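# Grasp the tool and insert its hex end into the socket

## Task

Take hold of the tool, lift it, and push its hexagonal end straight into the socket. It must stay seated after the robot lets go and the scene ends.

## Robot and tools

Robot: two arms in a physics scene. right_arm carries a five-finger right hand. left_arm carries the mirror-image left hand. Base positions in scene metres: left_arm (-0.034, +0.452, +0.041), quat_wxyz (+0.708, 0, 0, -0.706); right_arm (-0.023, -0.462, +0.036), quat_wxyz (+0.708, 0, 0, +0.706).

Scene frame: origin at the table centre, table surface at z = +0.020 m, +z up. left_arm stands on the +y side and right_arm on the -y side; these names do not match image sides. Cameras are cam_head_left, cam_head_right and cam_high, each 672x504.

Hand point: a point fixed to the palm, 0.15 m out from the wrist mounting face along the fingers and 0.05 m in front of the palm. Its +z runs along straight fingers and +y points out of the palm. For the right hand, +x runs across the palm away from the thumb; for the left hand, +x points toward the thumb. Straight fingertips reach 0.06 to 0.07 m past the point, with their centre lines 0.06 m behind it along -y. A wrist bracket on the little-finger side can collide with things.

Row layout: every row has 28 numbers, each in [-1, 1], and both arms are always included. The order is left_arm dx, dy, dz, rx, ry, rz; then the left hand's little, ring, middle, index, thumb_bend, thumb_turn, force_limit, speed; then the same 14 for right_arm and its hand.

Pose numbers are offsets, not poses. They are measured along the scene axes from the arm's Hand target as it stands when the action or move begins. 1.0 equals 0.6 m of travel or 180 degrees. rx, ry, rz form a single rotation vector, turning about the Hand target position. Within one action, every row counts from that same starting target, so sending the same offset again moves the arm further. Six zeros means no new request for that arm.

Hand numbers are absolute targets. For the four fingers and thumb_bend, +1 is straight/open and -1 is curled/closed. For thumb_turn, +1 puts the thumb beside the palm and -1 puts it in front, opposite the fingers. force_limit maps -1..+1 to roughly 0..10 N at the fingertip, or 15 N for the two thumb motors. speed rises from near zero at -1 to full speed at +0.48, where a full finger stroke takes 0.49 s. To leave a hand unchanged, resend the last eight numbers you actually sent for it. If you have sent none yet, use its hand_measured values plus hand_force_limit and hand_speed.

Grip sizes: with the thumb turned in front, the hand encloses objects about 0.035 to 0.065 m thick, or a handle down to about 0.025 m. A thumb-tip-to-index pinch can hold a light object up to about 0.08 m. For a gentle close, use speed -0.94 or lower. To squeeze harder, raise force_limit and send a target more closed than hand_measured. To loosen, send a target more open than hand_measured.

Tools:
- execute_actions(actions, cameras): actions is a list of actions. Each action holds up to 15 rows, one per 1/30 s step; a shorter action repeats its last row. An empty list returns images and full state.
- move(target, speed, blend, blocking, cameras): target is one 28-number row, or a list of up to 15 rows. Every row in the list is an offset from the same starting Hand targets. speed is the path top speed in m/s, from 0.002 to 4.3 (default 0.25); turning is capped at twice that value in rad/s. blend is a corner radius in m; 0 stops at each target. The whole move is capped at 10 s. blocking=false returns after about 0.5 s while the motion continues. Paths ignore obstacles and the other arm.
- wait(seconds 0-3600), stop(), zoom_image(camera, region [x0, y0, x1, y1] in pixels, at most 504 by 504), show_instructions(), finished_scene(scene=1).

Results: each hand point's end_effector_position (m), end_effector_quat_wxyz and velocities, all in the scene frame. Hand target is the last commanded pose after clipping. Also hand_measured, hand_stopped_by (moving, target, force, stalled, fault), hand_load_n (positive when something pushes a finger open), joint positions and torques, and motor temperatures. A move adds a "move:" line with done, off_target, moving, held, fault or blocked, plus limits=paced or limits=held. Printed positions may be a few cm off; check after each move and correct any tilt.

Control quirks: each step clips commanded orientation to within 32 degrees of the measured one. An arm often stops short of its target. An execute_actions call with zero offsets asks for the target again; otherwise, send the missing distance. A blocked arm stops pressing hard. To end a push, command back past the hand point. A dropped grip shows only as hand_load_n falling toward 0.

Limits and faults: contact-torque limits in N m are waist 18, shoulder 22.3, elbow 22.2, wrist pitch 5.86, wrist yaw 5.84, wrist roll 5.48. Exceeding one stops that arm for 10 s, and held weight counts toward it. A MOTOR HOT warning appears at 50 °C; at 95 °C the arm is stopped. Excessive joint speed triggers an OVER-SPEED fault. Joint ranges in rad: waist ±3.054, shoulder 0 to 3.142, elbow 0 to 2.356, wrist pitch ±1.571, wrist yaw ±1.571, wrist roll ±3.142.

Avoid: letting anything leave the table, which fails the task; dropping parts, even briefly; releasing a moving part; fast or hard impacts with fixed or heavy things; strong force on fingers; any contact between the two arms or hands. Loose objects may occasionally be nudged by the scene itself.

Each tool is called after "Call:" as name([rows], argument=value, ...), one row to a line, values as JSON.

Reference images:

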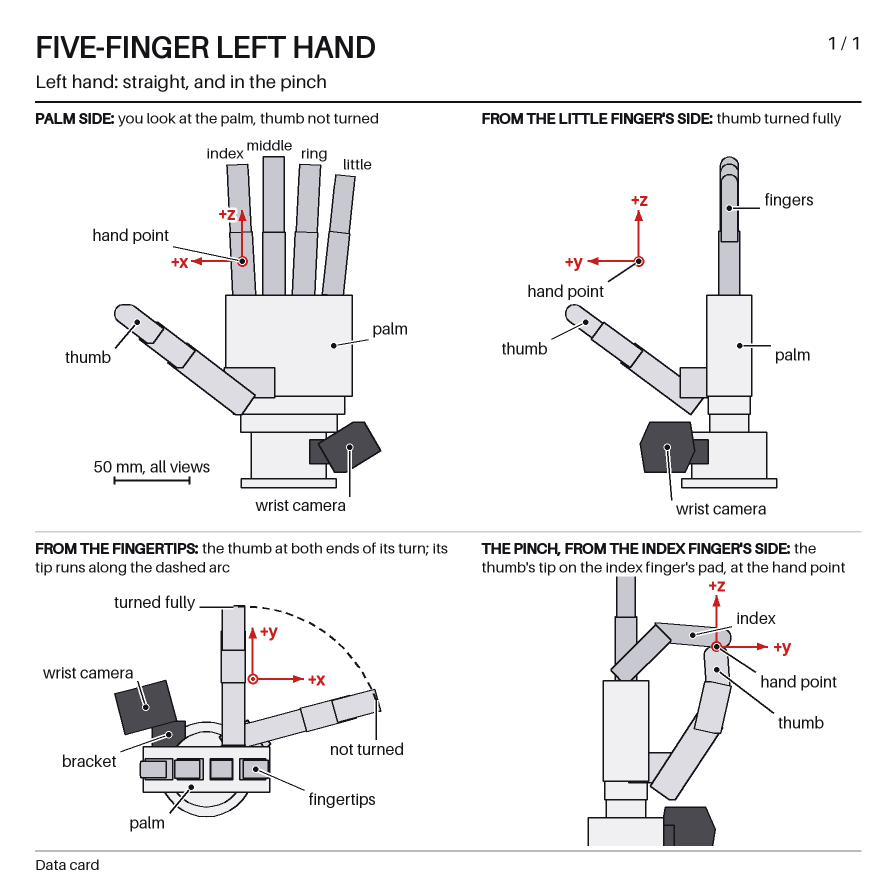

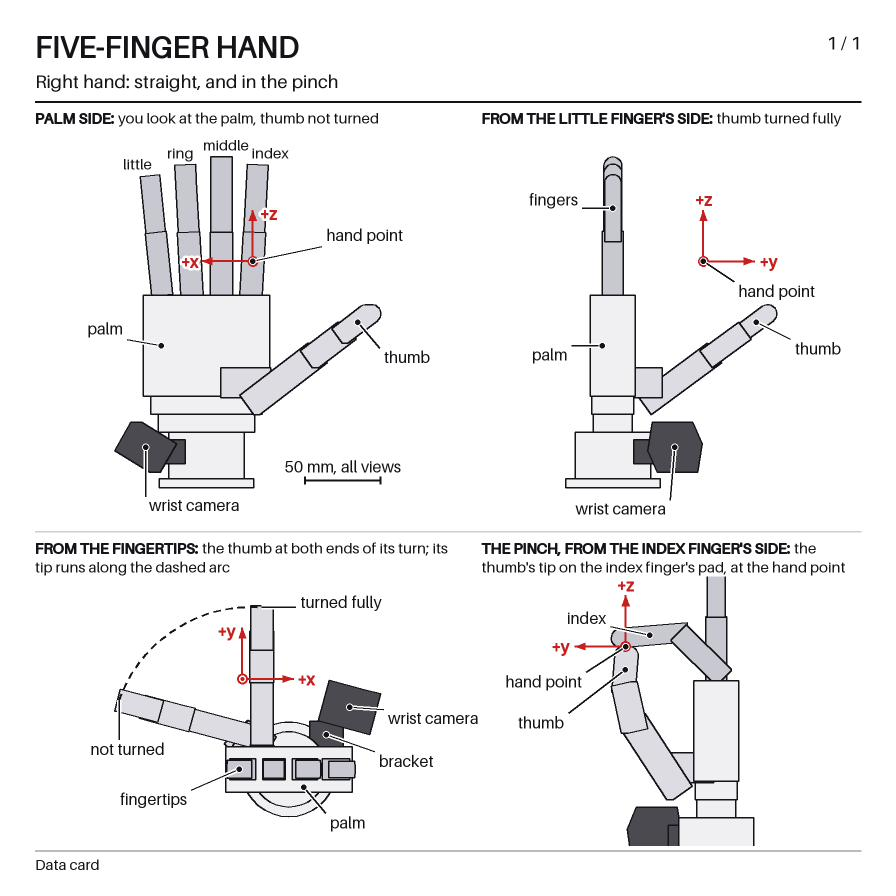

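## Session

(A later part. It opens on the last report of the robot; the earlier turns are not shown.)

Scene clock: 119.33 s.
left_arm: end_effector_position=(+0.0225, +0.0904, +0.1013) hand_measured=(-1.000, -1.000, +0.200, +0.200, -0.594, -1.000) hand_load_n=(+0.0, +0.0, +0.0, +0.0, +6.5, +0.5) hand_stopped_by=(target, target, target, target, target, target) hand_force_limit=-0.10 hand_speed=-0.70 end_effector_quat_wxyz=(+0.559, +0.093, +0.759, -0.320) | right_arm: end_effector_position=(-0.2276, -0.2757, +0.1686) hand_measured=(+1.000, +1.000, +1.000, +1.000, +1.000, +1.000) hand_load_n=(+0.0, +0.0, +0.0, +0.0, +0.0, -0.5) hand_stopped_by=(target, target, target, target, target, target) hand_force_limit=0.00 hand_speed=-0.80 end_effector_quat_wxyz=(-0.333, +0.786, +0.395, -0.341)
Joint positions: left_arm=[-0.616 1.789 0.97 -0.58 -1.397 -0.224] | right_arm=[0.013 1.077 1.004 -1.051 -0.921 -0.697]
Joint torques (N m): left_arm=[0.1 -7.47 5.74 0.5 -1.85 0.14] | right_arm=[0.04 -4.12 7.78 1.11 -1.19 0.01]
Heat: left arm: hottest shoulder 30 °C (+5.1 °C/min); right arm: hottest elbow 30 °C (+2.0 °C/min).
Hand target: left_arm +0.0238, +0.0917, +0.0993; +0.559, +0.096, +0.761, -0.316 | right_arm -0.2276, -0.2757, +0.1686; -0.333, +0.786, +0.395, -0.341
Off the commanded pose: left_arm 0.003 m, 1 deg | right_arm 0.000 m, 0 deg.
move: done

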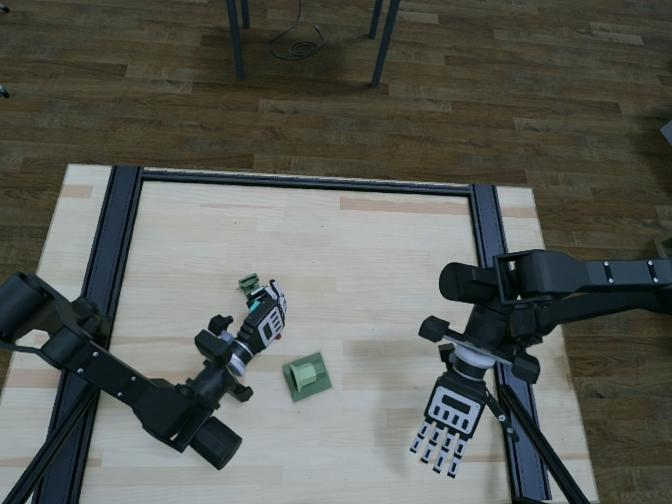

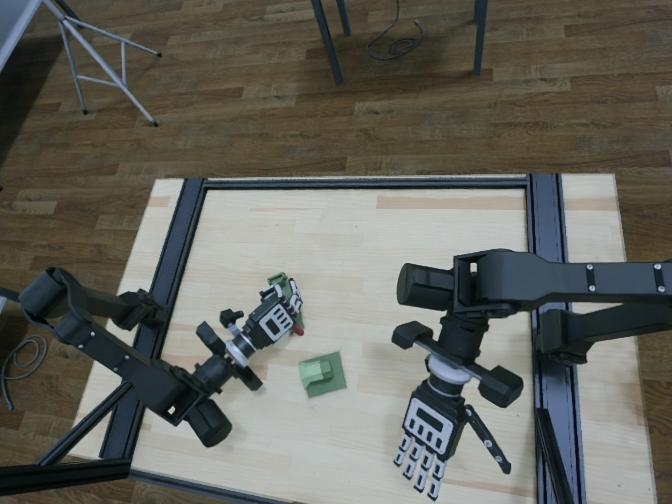

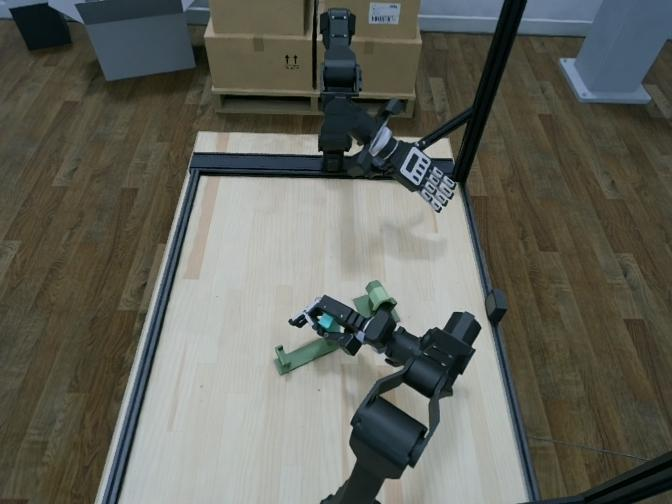

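Call:
move(target=[0, 0, 0, 0, 0, 0, -1, -1, -0.95, -0.95, -0.6, -1, -0.3, -0.85, 0, 0, 0, 0, 0, 0, 1, 1, 1, 1, 1, 1, 0, -0.8], cameras=["all"])

Call:
zoom_image(camera="cam_head_left", region=[225, 270, 305, 350])

Call:
zoom_image(camera="cam_head_right", region=[245, 270, 325, 350])

Call:
zoom_image(camera="cam_high", region=[290, 290, 360, 360])

Scene clock: 121.30 s.
left_arm: end_effector_position=(+0.0225, +0.0904, +0.1013) hand_measured=(-1.000, -1.000, -0.340, -0.368, -0.594, -1.000) hand_load_n=(+0.0, +0.0, +4.5, +4.5, +6.5, +1.0) hand_stopped_by=(target, target, force, force, target, target) hand_force_limit=-0.30 hand_speed=-0.85 end_effector_quat_wxyz=(+0.559, +0.093, +0.759, -0.320) | right_arm: end_effector_position=(-0.2276, -0.2757, +0.1686) hand_measured=(+1.000, +1.000, +1.000, +1.000, +1.000, +1.000) hand_load_n=(+0.0, +0.0, +0.0, +0.0, +0.0, -0.5) hand_stopped_by=(target, target, target, target, target, target) hand_force_limit=0.00 hand_speed=-0.80 end_effector_quat_wxyz=(-0.333, +0.786, +0.395, -0.341)
Joint positions: left_arm=[-0.616 1.789 0.97 -0.58 -1.397 -0.224] | right_arm=[0.013 1.077 1.004 -1.051 -0.921 -0.697]
Joint torques (N m): left_arm=[0.1 -7.46 5.74 0.49 -1.84 0.14] | right_arm=[0.01 -4.3 7.9 1.13 -1.17 0.01]
Heat: left arm: hottest shoulder 30 °C (+5.1 °C/min); right arm: hottest elbow 30 °C (+2.0 °C/min).
Hand target: left_arm +0.0238, +0.0917, +0.0993; +0.559, +0.096, +0.761, -0.316 | right_arm -0.2276, -0.2757, +0.1686; -0.333, +0.786, +0.395, -0.341
Off the commanded pose: left_arm 0.003 m, 1 deg | right_arm 0.000 m, 0 deg.
move: done

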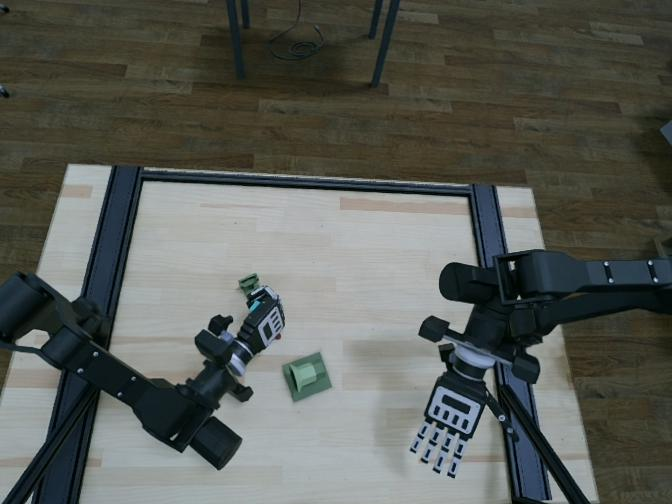

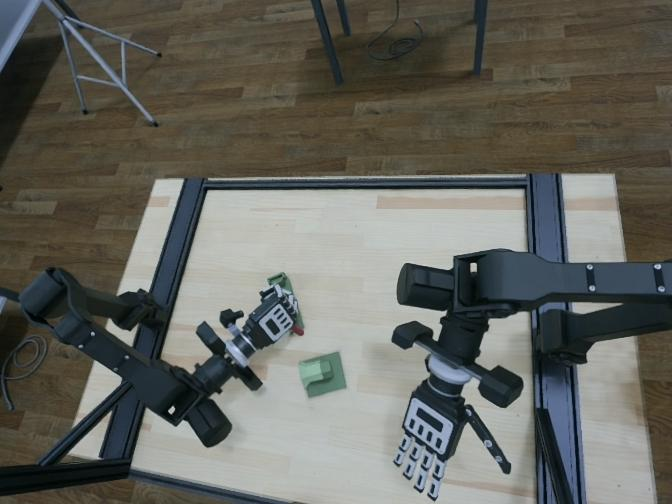

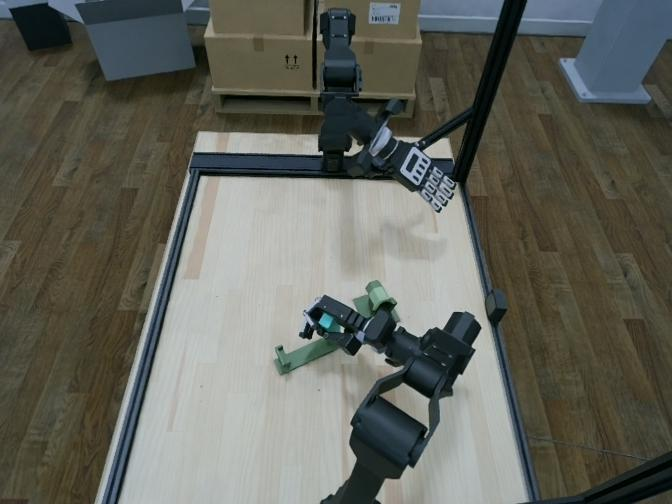

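Scaled by 6.300 from the camera's image (finer frame: 960x720).

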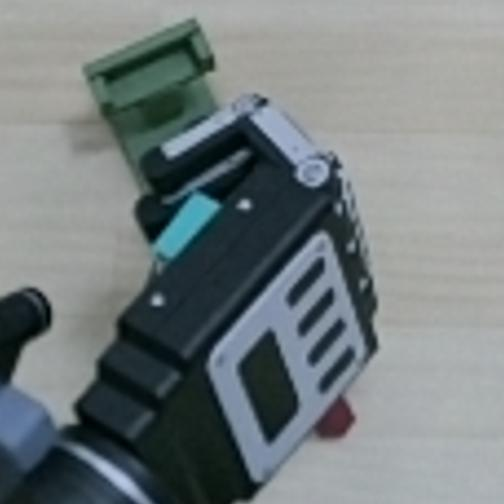

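Scaled by 6.300 from the camera's image (finer frame: 960x720).

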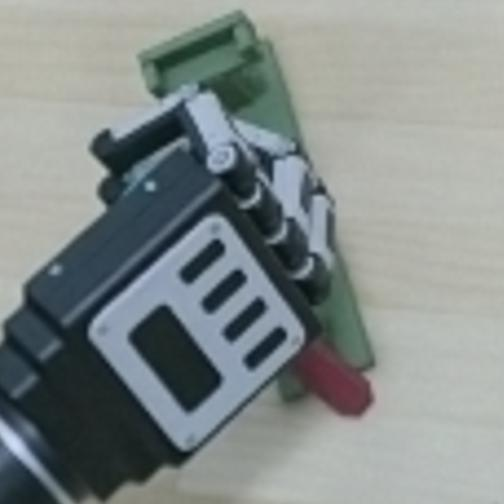

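Scaled by 7.200 from the camera's image (finer frame: 960x720).

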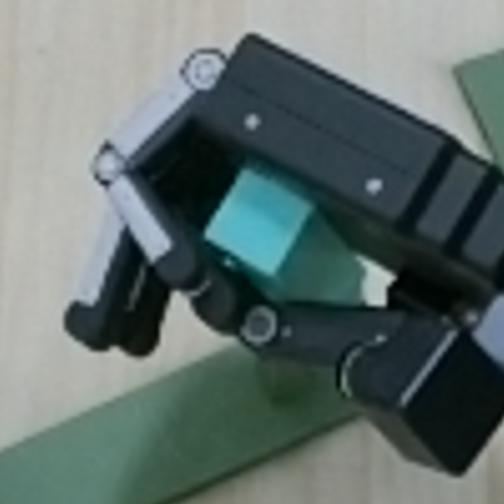

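Call:
move(target=[0, 0, 0.05, 0, 0, 0, -1, -1, -0.95, -0.95, -0.6, -1, -0.3, -0.85, 0, 0, 0, 0, 0, 0, 1, 1, 1, 1, 1, 1, 0, -0.8], speed=0.05, cameras=["all"])

Call:
zoom_image(camera="cam_head_left", region=[225, 265, 305, 345])

Call:
zoom_image(camera="cam_head_right", region=[245, 270, 325, 350])

Call:
zoom_image(camera="cam_high", region=[290, 280, 360, 350])

Scene clock: 122.63 s.
left_arm: end_effector_position=(+0.0243, +0.0940, +0.1237) hand_measured=(-1.000, -1.000, -0.340, -0.368, -0.594, -1.000) hand_load_n=(+0.0, +0.0, +4.0, +4.5, +6.5, +1.0) hand_stopped_by=(target, target, force, force, target, target) hand_force_limit=-0.30 hand_speed=-0.85 end_effector_quat_wxyz=(+0.561, +0.104, +0.761, -0.309) | right_arm: end_effector_position=(-0.2276, -0.2757, +0.1686) hand_measured=(+1.000, +1.000, +1.000, +1.000, +1.000, +1.000) hand_load_n=(+0.0, +0.0, -0.5, +0.0, +0.0, +0.0) hand_stopped_by=(target, target, target, target, target, target) hand_force_limit=0.00 hand_speed=-0.80 end_effector_quat_wxyz=(-0.333, +0.786, +0.395, -0.341)
Joint positions: left_arm=[-0.615 1.74 1.02 -0.702 -1.387 -0.217] | right_arm=[0.013 1.077 1.004 -1.051 -0.921 -0.697]
Joint torques (N m): left_arm=[0.02 -8.64 7.72 0.41 -2.22 -0.03] | right_arm=[0.08 -4.09 7.93 1.12 -1.21 0.01]
Heat: left arm: hottest shoulder 30 °C (+5.0 °C/min); right arm: hottest elbow 30 °C (+1.0 °C/min).
Hand target: left_arm +0.0238, +0.0917, +0.1294; +0.559, +0.096, +0.761, -0.316 | right_arm -0.2276, -0.2757, +0.1686; -0.333, +0.786, +0.395, -0.341
Off the commanded pose: left_arm 0.006 m, 1 deg | right_arm 0.000 m, 0 deg.
move: done

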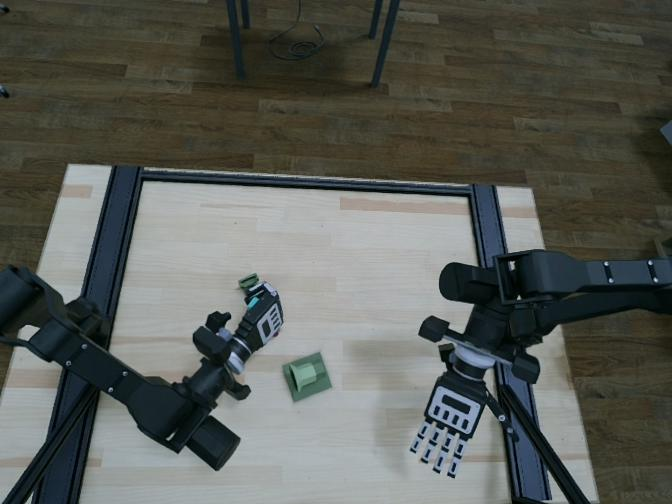

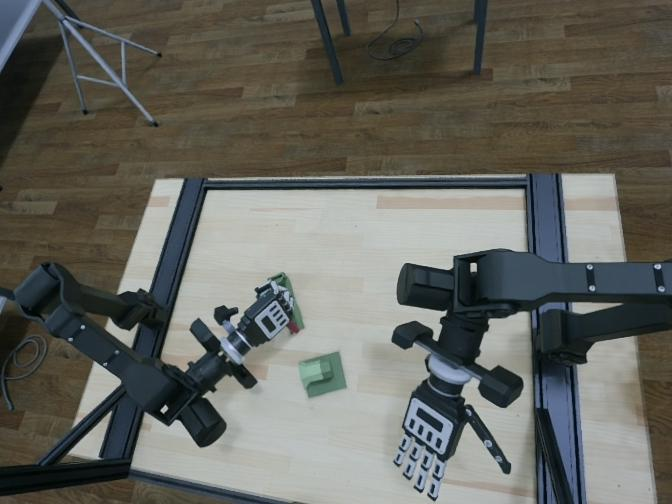

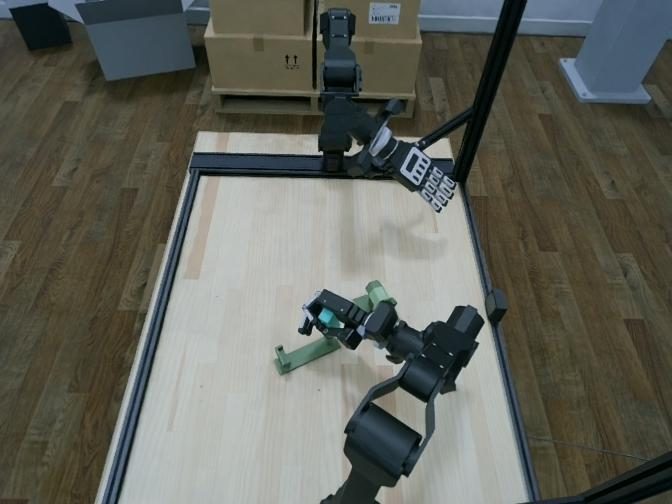

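Scaled by 6.300 from the camera's image (finer frame: 960x720).

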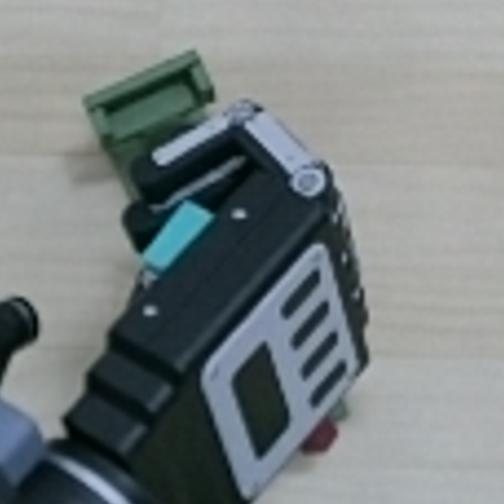

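Scaled by 6.300 from the camera's image (finer frame: 960x720).

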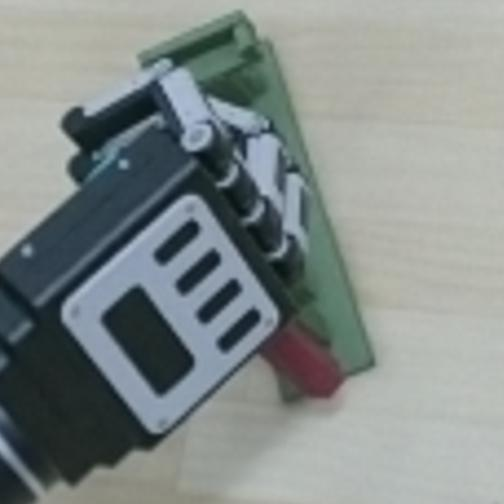

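Scaled by 7.200 from the camera's image (finer frame: 960x720).

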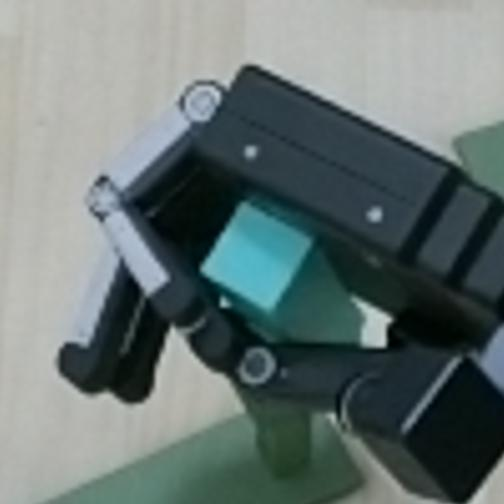

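Call:
move(target=[0, 0, 0.12, 0, 0, 0, -1, -1, -0.95, -0.95, -0.6, -1, -0.3, -0.85, 0, 0, 0, 0, 0, 0, 1, 1, 1, 1, 1, 1, 0, -0.8], speed=0.08, cameras=["all"])

Call:
zoom_image(camera="cam_head_left", region=[205, 250, 305, 350])

Call:
zoom_image(camera="cam_head_right", region=[225, 250, 325, 350])

Call:
zoom_image(camera="cam_high", region=[280, 240, 370, 330])

Scene clock: 124.40 s.
left_arm: end_effector_position=(+0.0235, +0.0931, +0.1957) hand_measured=(-1.000, -1.000, -0.340, -0.368, -0.594, -1.000) hand_load_n=(+0.0, +0.0, +4.0, +4.5, +6.5, +1.0) hand_stopped_by=(target, target, force, force, target, target) hand_force_limit=-0.30 hand_speed=-0.85 end_effector_quat_wxyz=(+0.560, +0.103, +0.762, -0.310) | right_arm: end_effector_position=(-0.2276, -0.2757, +0.1686) hand_measured=(+1.000, +1.000, +1.000, +1.000, +1.000, +1.000) hand_load_n=(+0.0, +0.0, +0.0, +0.0, +0.0, +0.0) hand_stopped_by=(target, target, target, target, target, target) hand_force_limit=0.00 hand_speed=-0.80 end_effector_quat_wxyz=(-0.333, +0.786, +0.395, -0.341)
Joint positions: left_arm=[-0.615 1.65 1.223 -0.992 -1.386 -0.217] | right_arm=[0.013 1.077 1.004 -1.051 -0.921 -0.697]
Joint torques (N m): left_arm=[0.03 -8.11 8.52 0.41 -2.3 -0.02] | right_arm=[0.04 -4.13 7.75 1.11 -1.19 0.02]
Heat: left arm: hottest shoulder 31 °C (+6.1 °C/min); right arm: hottest elbow 30 °C (+1.0 °C/min).
Hand target: left_arm +0.0238, +0.0917, +0.2014; +0.559, +0.096, +0.761, -0.316 | right_arm -0.2276, -0.2757, +0.1686; -0.333, +0.786, +0.395, -0.341
Off the commanded pose: left_arm 0.006 m, 1 deg | right_arm 0.000 m, 0 deg.
move: done

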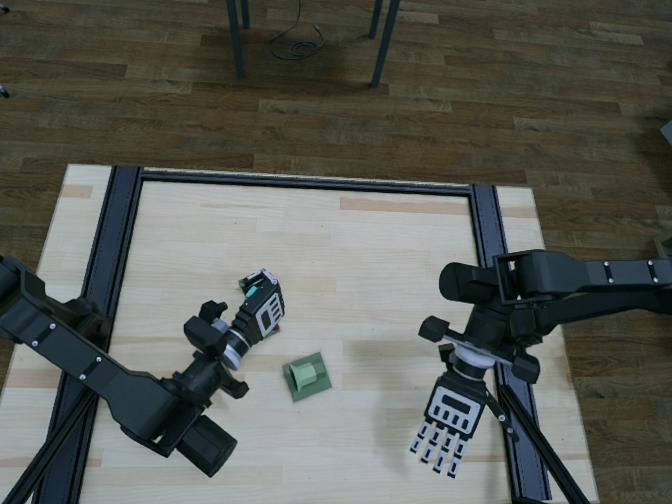

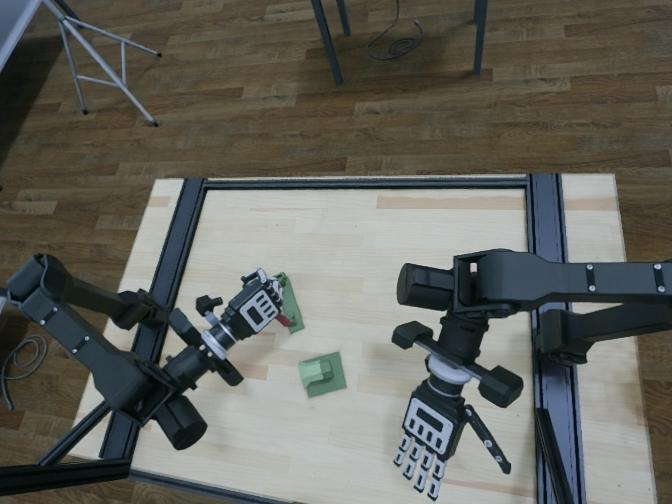

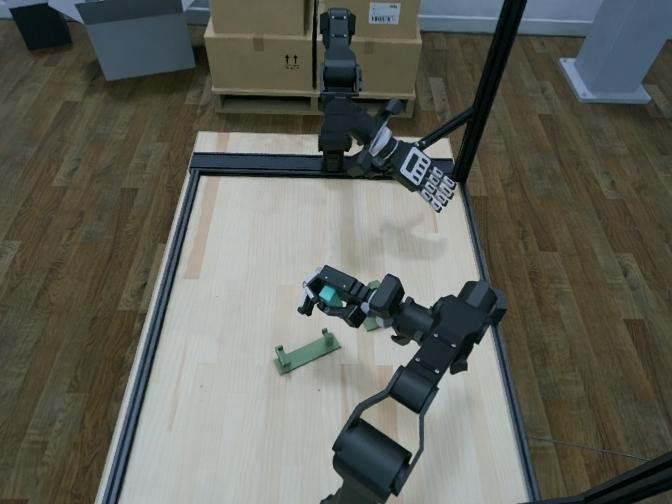

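Scaled by 5.040 from the camera's image (finer frame: 960x720).

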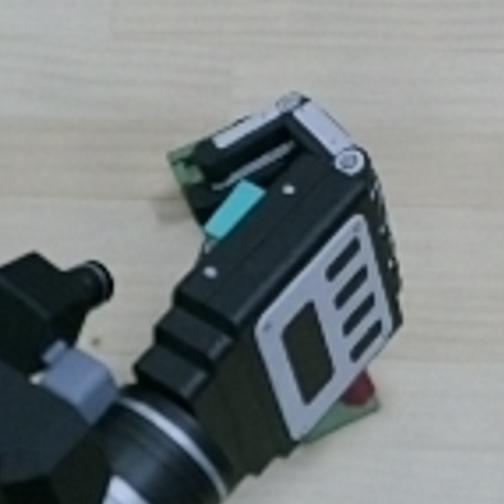

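Scaled by 5.040 from the camera's image (finer frame: 960x720).

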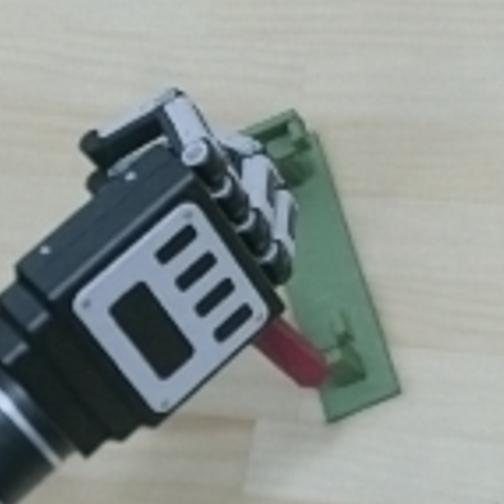

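Scaled by 5.600 from the camera's image (finer frame: 960x720).

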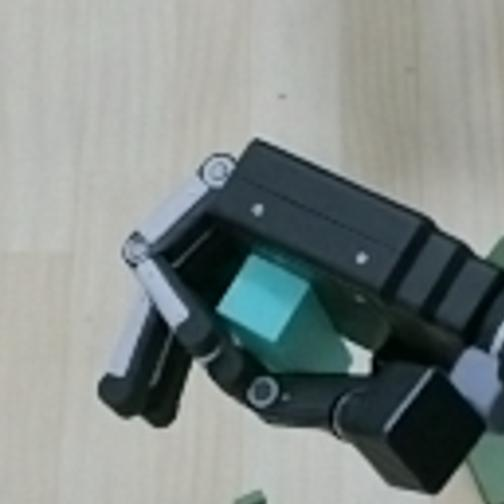

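Call:
move(target=[-0.0063, 0.0138, -0.0607, -0.1326, 0.2555, 0.2566, -1, -1, -0.95, -0.95, -0.6, -1, -0.3, -0.85, 0, 0, 0, 0, 0, 0, 1, 1, 1, 1, 1, 1, 0, -0.8], speed=0.2, cameras=["all"])

Scene clock: 132.13 s.
left_arm: end_effector_position=(+0.0204, +0.1023, +0.1571) hand_measured=(-1.000, -1.000, -0.340, -0.368, -0.594, -1.000) hand_load_n=(+0.0, +0.0, +4.0, +4.5, +6.5, +1.0) hand_stopped_by=(target, target, force, force, target, target) hand_force_limit=-0.30 hand_speed=-0.85 end_effector_quat_wxyz=(-0.287, +0.419, -0.823, +0.253) | right_arm: end_effector_position=(-0.2276, -0.2757, +0.1686) hand_measured=(+1.000, +1.000, +1.000, +1.000, +1.000, +1.000) hand_load_n=(+0.0, +0.0, +0.0, +0.0, +0.0, +0.0) hand_stopped_by=(target, target, target, target, target, target) hand_force_limit=0.00 hand_speed=-0.80 end_effector_quat_wxyz=(-0.333, +0.786, +0.395, -0.341)
Joint positions: left_arm=[-0.257 1.776 1.763 -1.562 -0.786 -1.196] | right_arm=[0.013 1.077 1.004 -1.051 -0.921 -0.697]
Joint torques (N m): left_arm=[0 -9.67 8.28 0.18 -1.47 -0.1] | right_arm=[0.08 -4.15 7.82 1.11 -1.24 0.01]
Heat: left arm: hottest shoulder 32 °C (+7.1 °C/min); right arm: hottest elbow 31 °C (+2.0 °C/min).
Hand target: left_arm +0.0201, +0.1001, +0.1649; +0.311, -0.438, +0.811, -0.233 | right_arm -0.2276, -0.2757, +0.1686; -0.333, +0.786, +0.395, -0.341
Off the commanded pose: left_arm 0.008 m, 4 deg | right_arm 0.000 m, 0 deg.
joint sent to its limit (left arm) — joint 4 (wrist pitch), lower limit. The joint targets are off in orientation, not in position.
move: off_target (left_arm)

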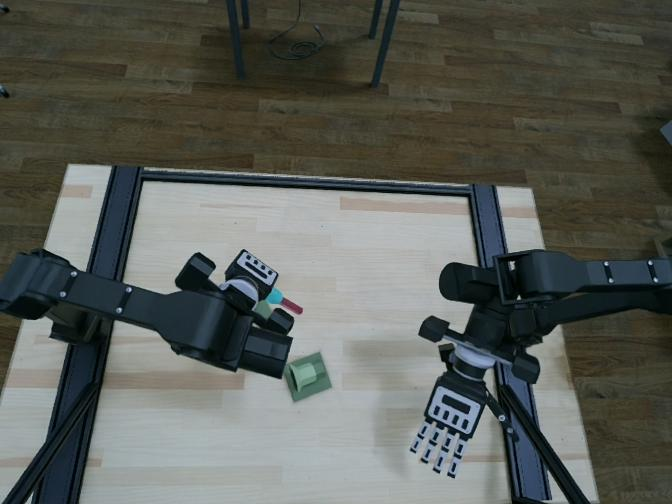

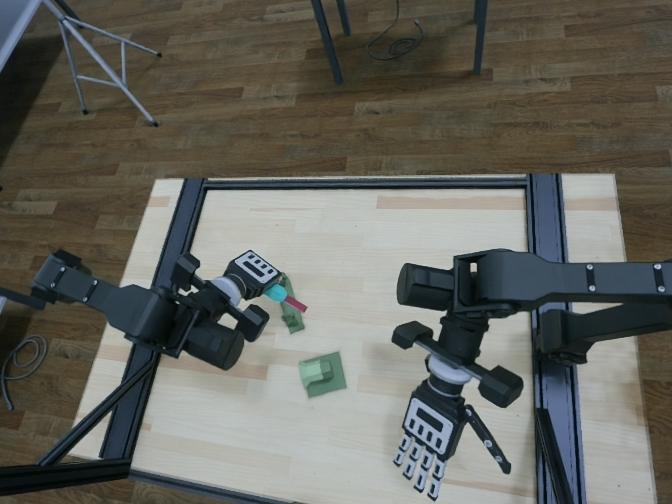

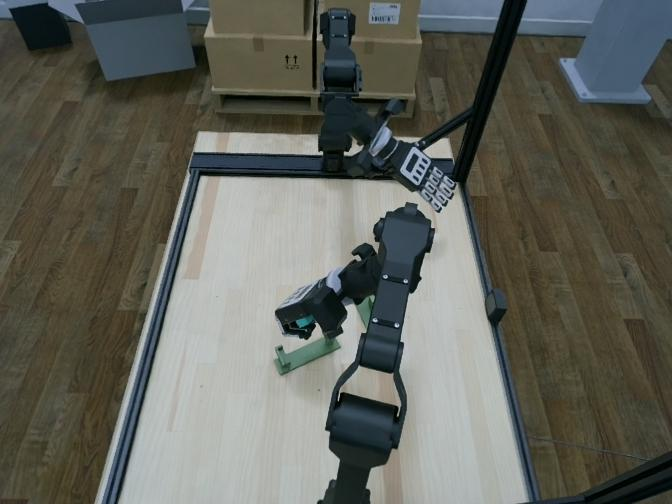

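Call:
move(target=[0,0,0,-0.1326,0.2555,0.2566,-1,-1,-0.95,-0.95,-0.6,-1,-0.3,-0.85,0,0,0,0,0,0,1,1,1,1,1,1,0,-0.8], speed=0.25, cameras=["all"])

Scene clock: 136.53 s.
left_arm: end_effector_position=(+0.0205, +0.0991, +0.1626) hand_measured=(-1.000, -1.000, -0.340, -0.368, -0.594, -1.000) hand_load_n=(+0.0, +0.0, +4.0, +4.5, +6.5, +1.0) hand_stopped_by=(target, target, force, force, target, target) hand_force_limit=-0.30 hand_speed=-0.85 end_effector_quat_wxyz=(+0.044, +0.815, -0.574, +0.064) | right_arm: end_effector_position=(-0.2276, -0.2757, +0.1686) hand_measured=(+1.000, +1.000, +1.000, +1.000, +1.000, +1.000) hand_load_n=(+0.0, +0.0, +0.0, +0.0, +0.0, +0.0) hand_stopped_by=(target, target, target, target, target, target) hand_force_limit=0.00 hand_speed=-0.80 end_effector_quat_wxyz=(-0.333, +0.786, +0.395, -0.341)
Joint positions: left_arm=[0.31 1.607 1.684 -1.494 -0.007 -1.6] | right_arm=[0.013 1.077 1.004 -1.051 -0.921 -0.697]
Joint torques (N m): left_arm=[0.02 -8.53 6.06 1.14 0.14 -0.08] | right_arm=[0.05 -4.21 7.83 1.14 -1.19 0.02]
Heat: left arm: hottest shoulder 34 °C (+9.1 °C/min); right arm: hottest elbow 31 °C (+2.0 °C/min).
Hand target: left_arm +0.0201, +0.1001, +0.1650; +0.048, +0.816, -0.572, +0.067 | right_arm -0.2276, -0.2757, +0.1686; -0.333, +0.786, +0.395, -0.341
Off the commanded pose: left_arm 0.003 m, 1 deg | right_arm 0.000 m, 0 deg.
move: done

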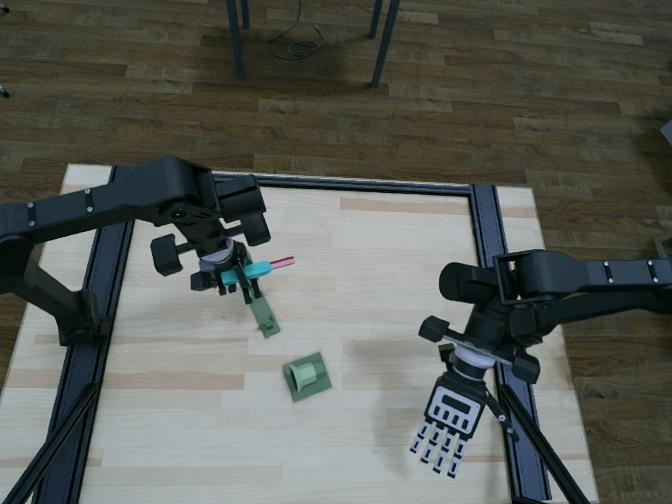

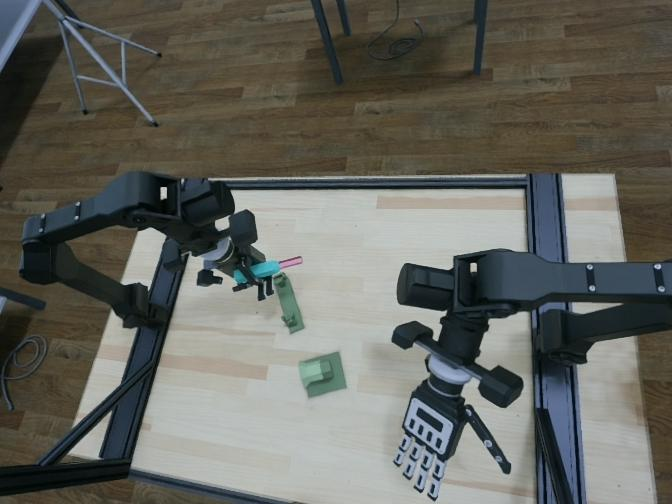

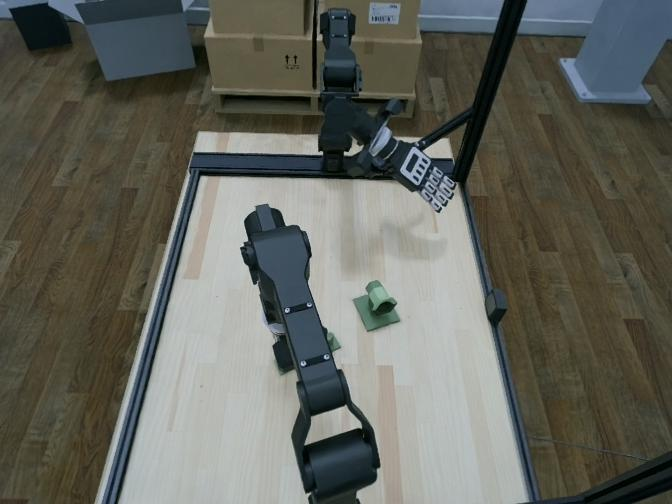

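Call:
move(target=[-0.3785,0.0448,-0.0333,0,0,0,-1,-1,-0.95,-0.95,-0.6,-1,-0.3,-0.85,0,0,0,0,0,0,1,1,1,1,1,1,0,-0.8], speed=0.12, cameras=["all"])

Scene clock: 139.40 s.
left_arm: end_effector_position=(-0.2061, +0.1300, +0.1444) hand_measured=(-1.000, -1.000, -0.340, -0.368, -0.594, -1.000) hand_load_n=(+0.0, +0.0, +4.0, +4.5, +6.5, +0.5) hand_stopped_by=(target, target, force, force, target, target) hand_force_limit=-0.30 hand_speed=-0.85 end_effector_quat_wxyz=(+0.047, +0.815, -0.574, +0.066) | right_arm: end_effector_position=(-0.2276, -0.2757, +0.1686) hand_measured=(+1.000, +1.000, +1.000, +1.000, +1.000, +1.000) hand_load_n=(-0.5, -0.5, +0.0, +0.0, -0.5, -0.5) hand_stopped_by=(target, target, target, target, target, target) hand_force_limit=0.00 hand_speed=-0.80 end_effector_quat_wxyz=(-0.333, +0.786, +0.395, -0.341)
Joint positions: left_arm=[-0.545 1.57 1.571 -1.468 -0.124 -2.45] | right_arm=[0.013 1.077 1.004 -1.051 -0.921 -0.697]
Joint torques (N m): left_arm=[-0.14 -5.75 8.75 0.7 -0.33 -0.09] | right_arm=[0.01 -4.15 7.87 1.09 -1.17 0.04]
Heat: left arm: hottest shoulder 34 °C (+9.1 °C/min); right arm: hottest elbow 31 °C (+2.0 °C/min).
Hand target: left_arm -0.2071, +0.1269, +0.1450; +0.048, +0.816, -0.572, +0.067 | right_arm -0.2276, -0.2757, +0.1686; -0.333, +0.786, +0.395, -0.341
Off the commanded pose: left_arm 0.003 m, 0 deg | right_arm 0.000 m, 0 deg.
move: done

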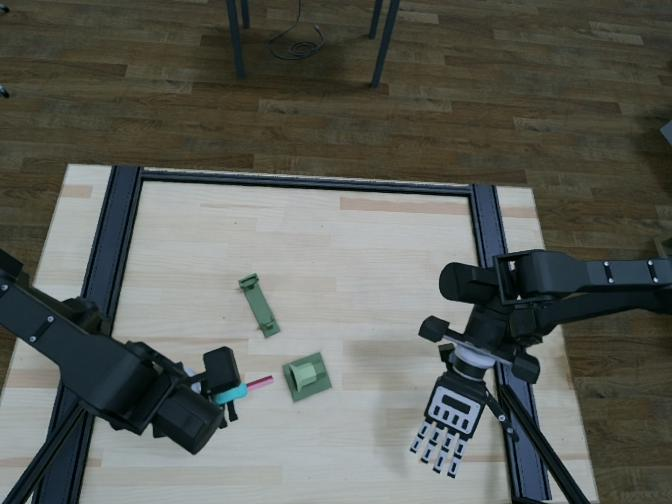

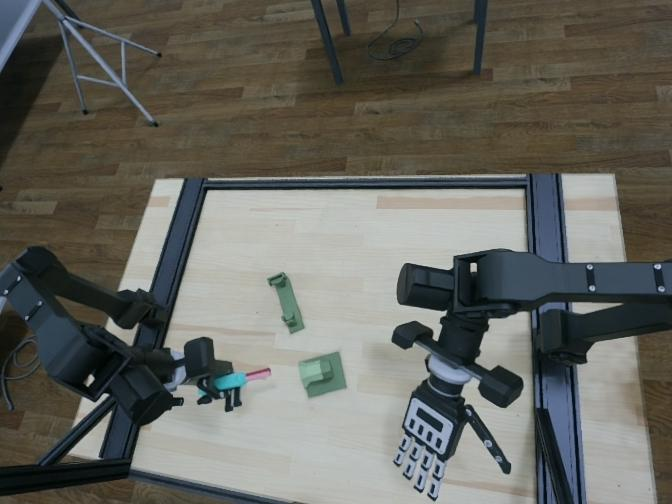

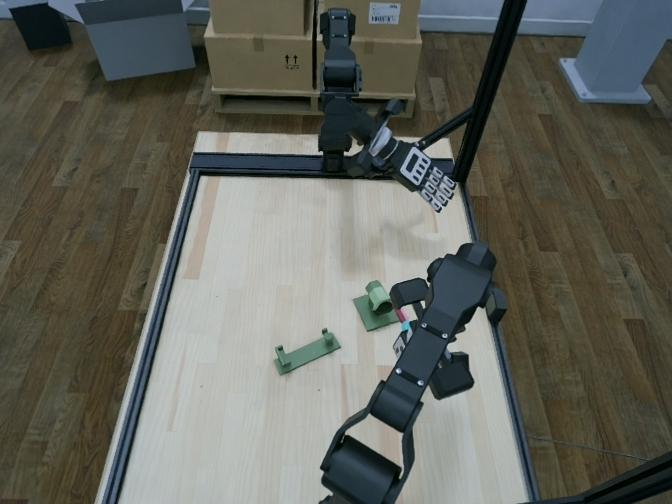

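Call:
zoom_image(camera="cam_head_left", region=[170, 330, 350, 465])

Call:
zoom_image(camera="cam_head_right", region=[170, 330, 350, 465])

Call:
zoom_image(camera="cam_high", region=[330, 260, 510, 395])

Scaled by 2.800 from the camera's image (finer frame: 960x720).

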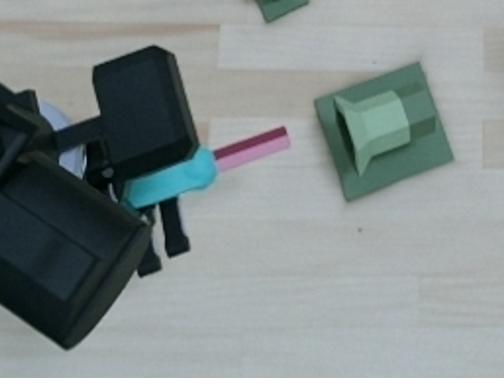

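Scaled by 2.800 from the camera's image (finer frame: 960x720).

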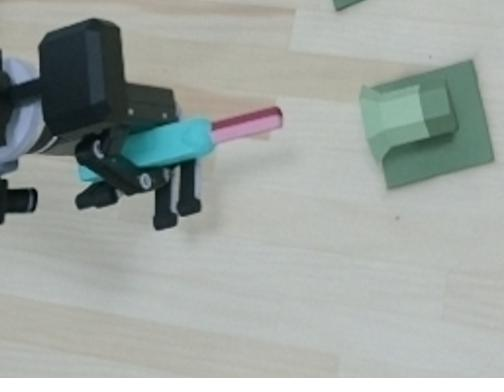

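Scaled by 2.800 from the camera's image (finer frame: 960x720).

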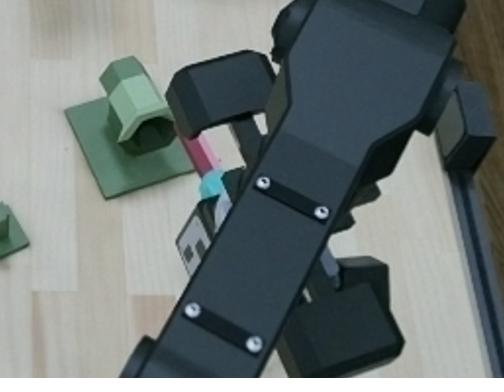

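Call:
zoom_image(camera="cam_head_left", region=[210, 360, 290, 420])

Call:
zoom_image(camera="cam_head_right", region=[200, 355, 280, 415])

Call:
zoom_image(camera="cam_high", region=[360, 280, 440, 340])

Call:
zoom_image(camera="cam_head_left", region=[270, 345, 350, 405])

Call:
zoom_image(camera="cam_head_right", region=[280, 340, 360, 400])

Scaled by 6.300 from the camera's image (finer frame: 960x720).

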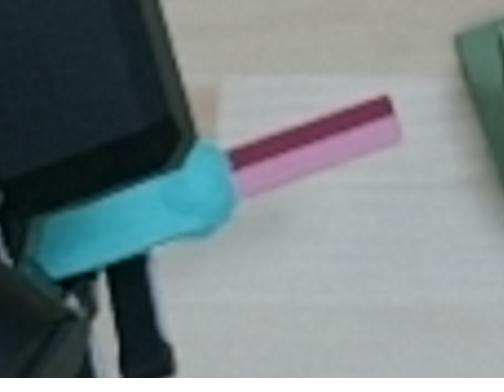

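Scaled by 6.300 from the camera's image (finer frame: 960x720).

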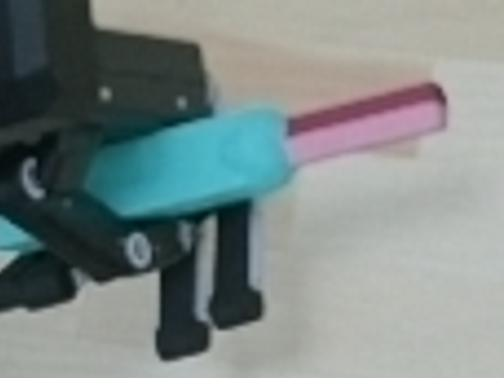

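Scaled by 6.300 from the camera's image (finer frame: 960x720).

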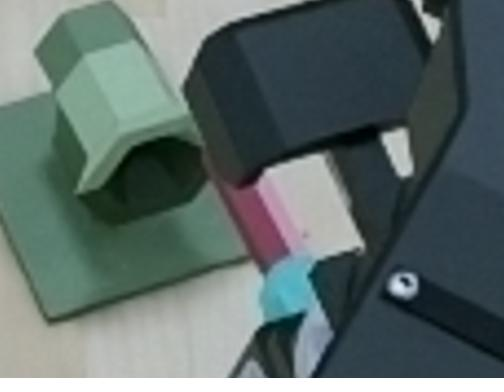

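Scaled by 6.300 from the camera's image (finer frame: 960x720).

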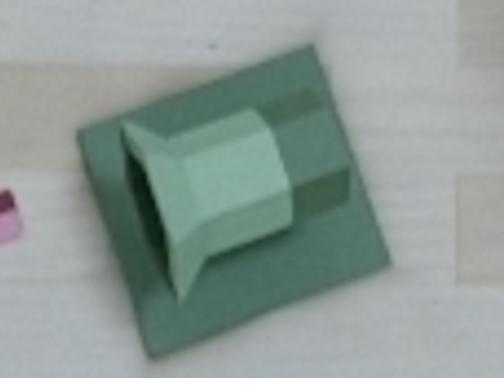

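Scaled by 6.300 from the camera's image (finer frame: 960x720).

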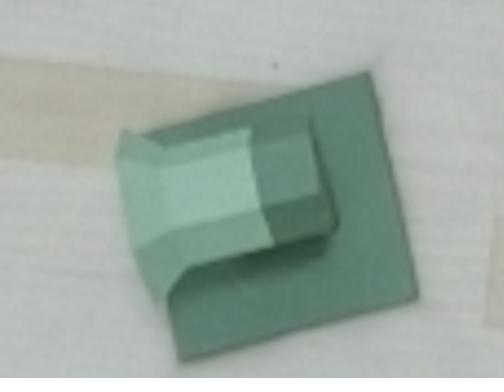

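Call:
zoom_image(camera="cam_head_right", region=[210, 365, 275, 395])

Call:
zoom_image(camera="cam_head_left", region=[212, 370, 277, 408])

Call:
zoom_image(camera="cam_high", region=[385, 300, 425, 340])

Scaled by 7.754 from the camera's image (finer frame: 960x720).

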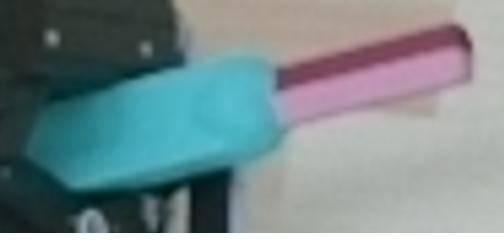

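Scaled by 7.754 from the camera's image (finer frame: 960x720).

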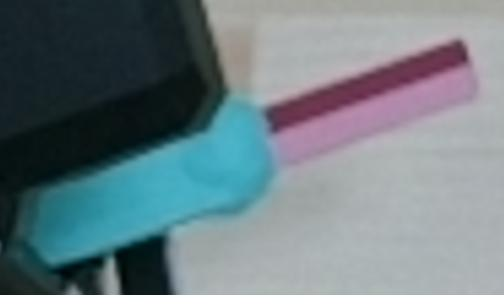

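Scaled by 12.600 from the camera's image (finer frame: 960x720).

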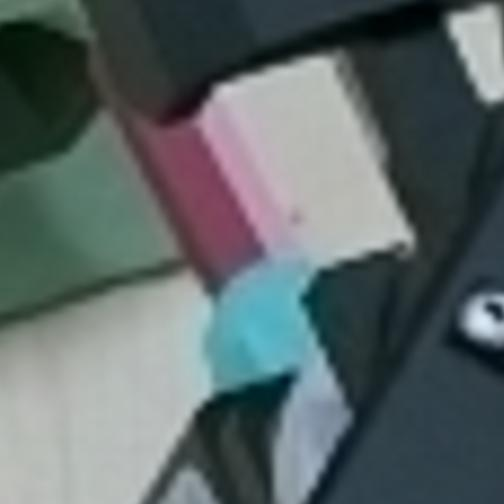

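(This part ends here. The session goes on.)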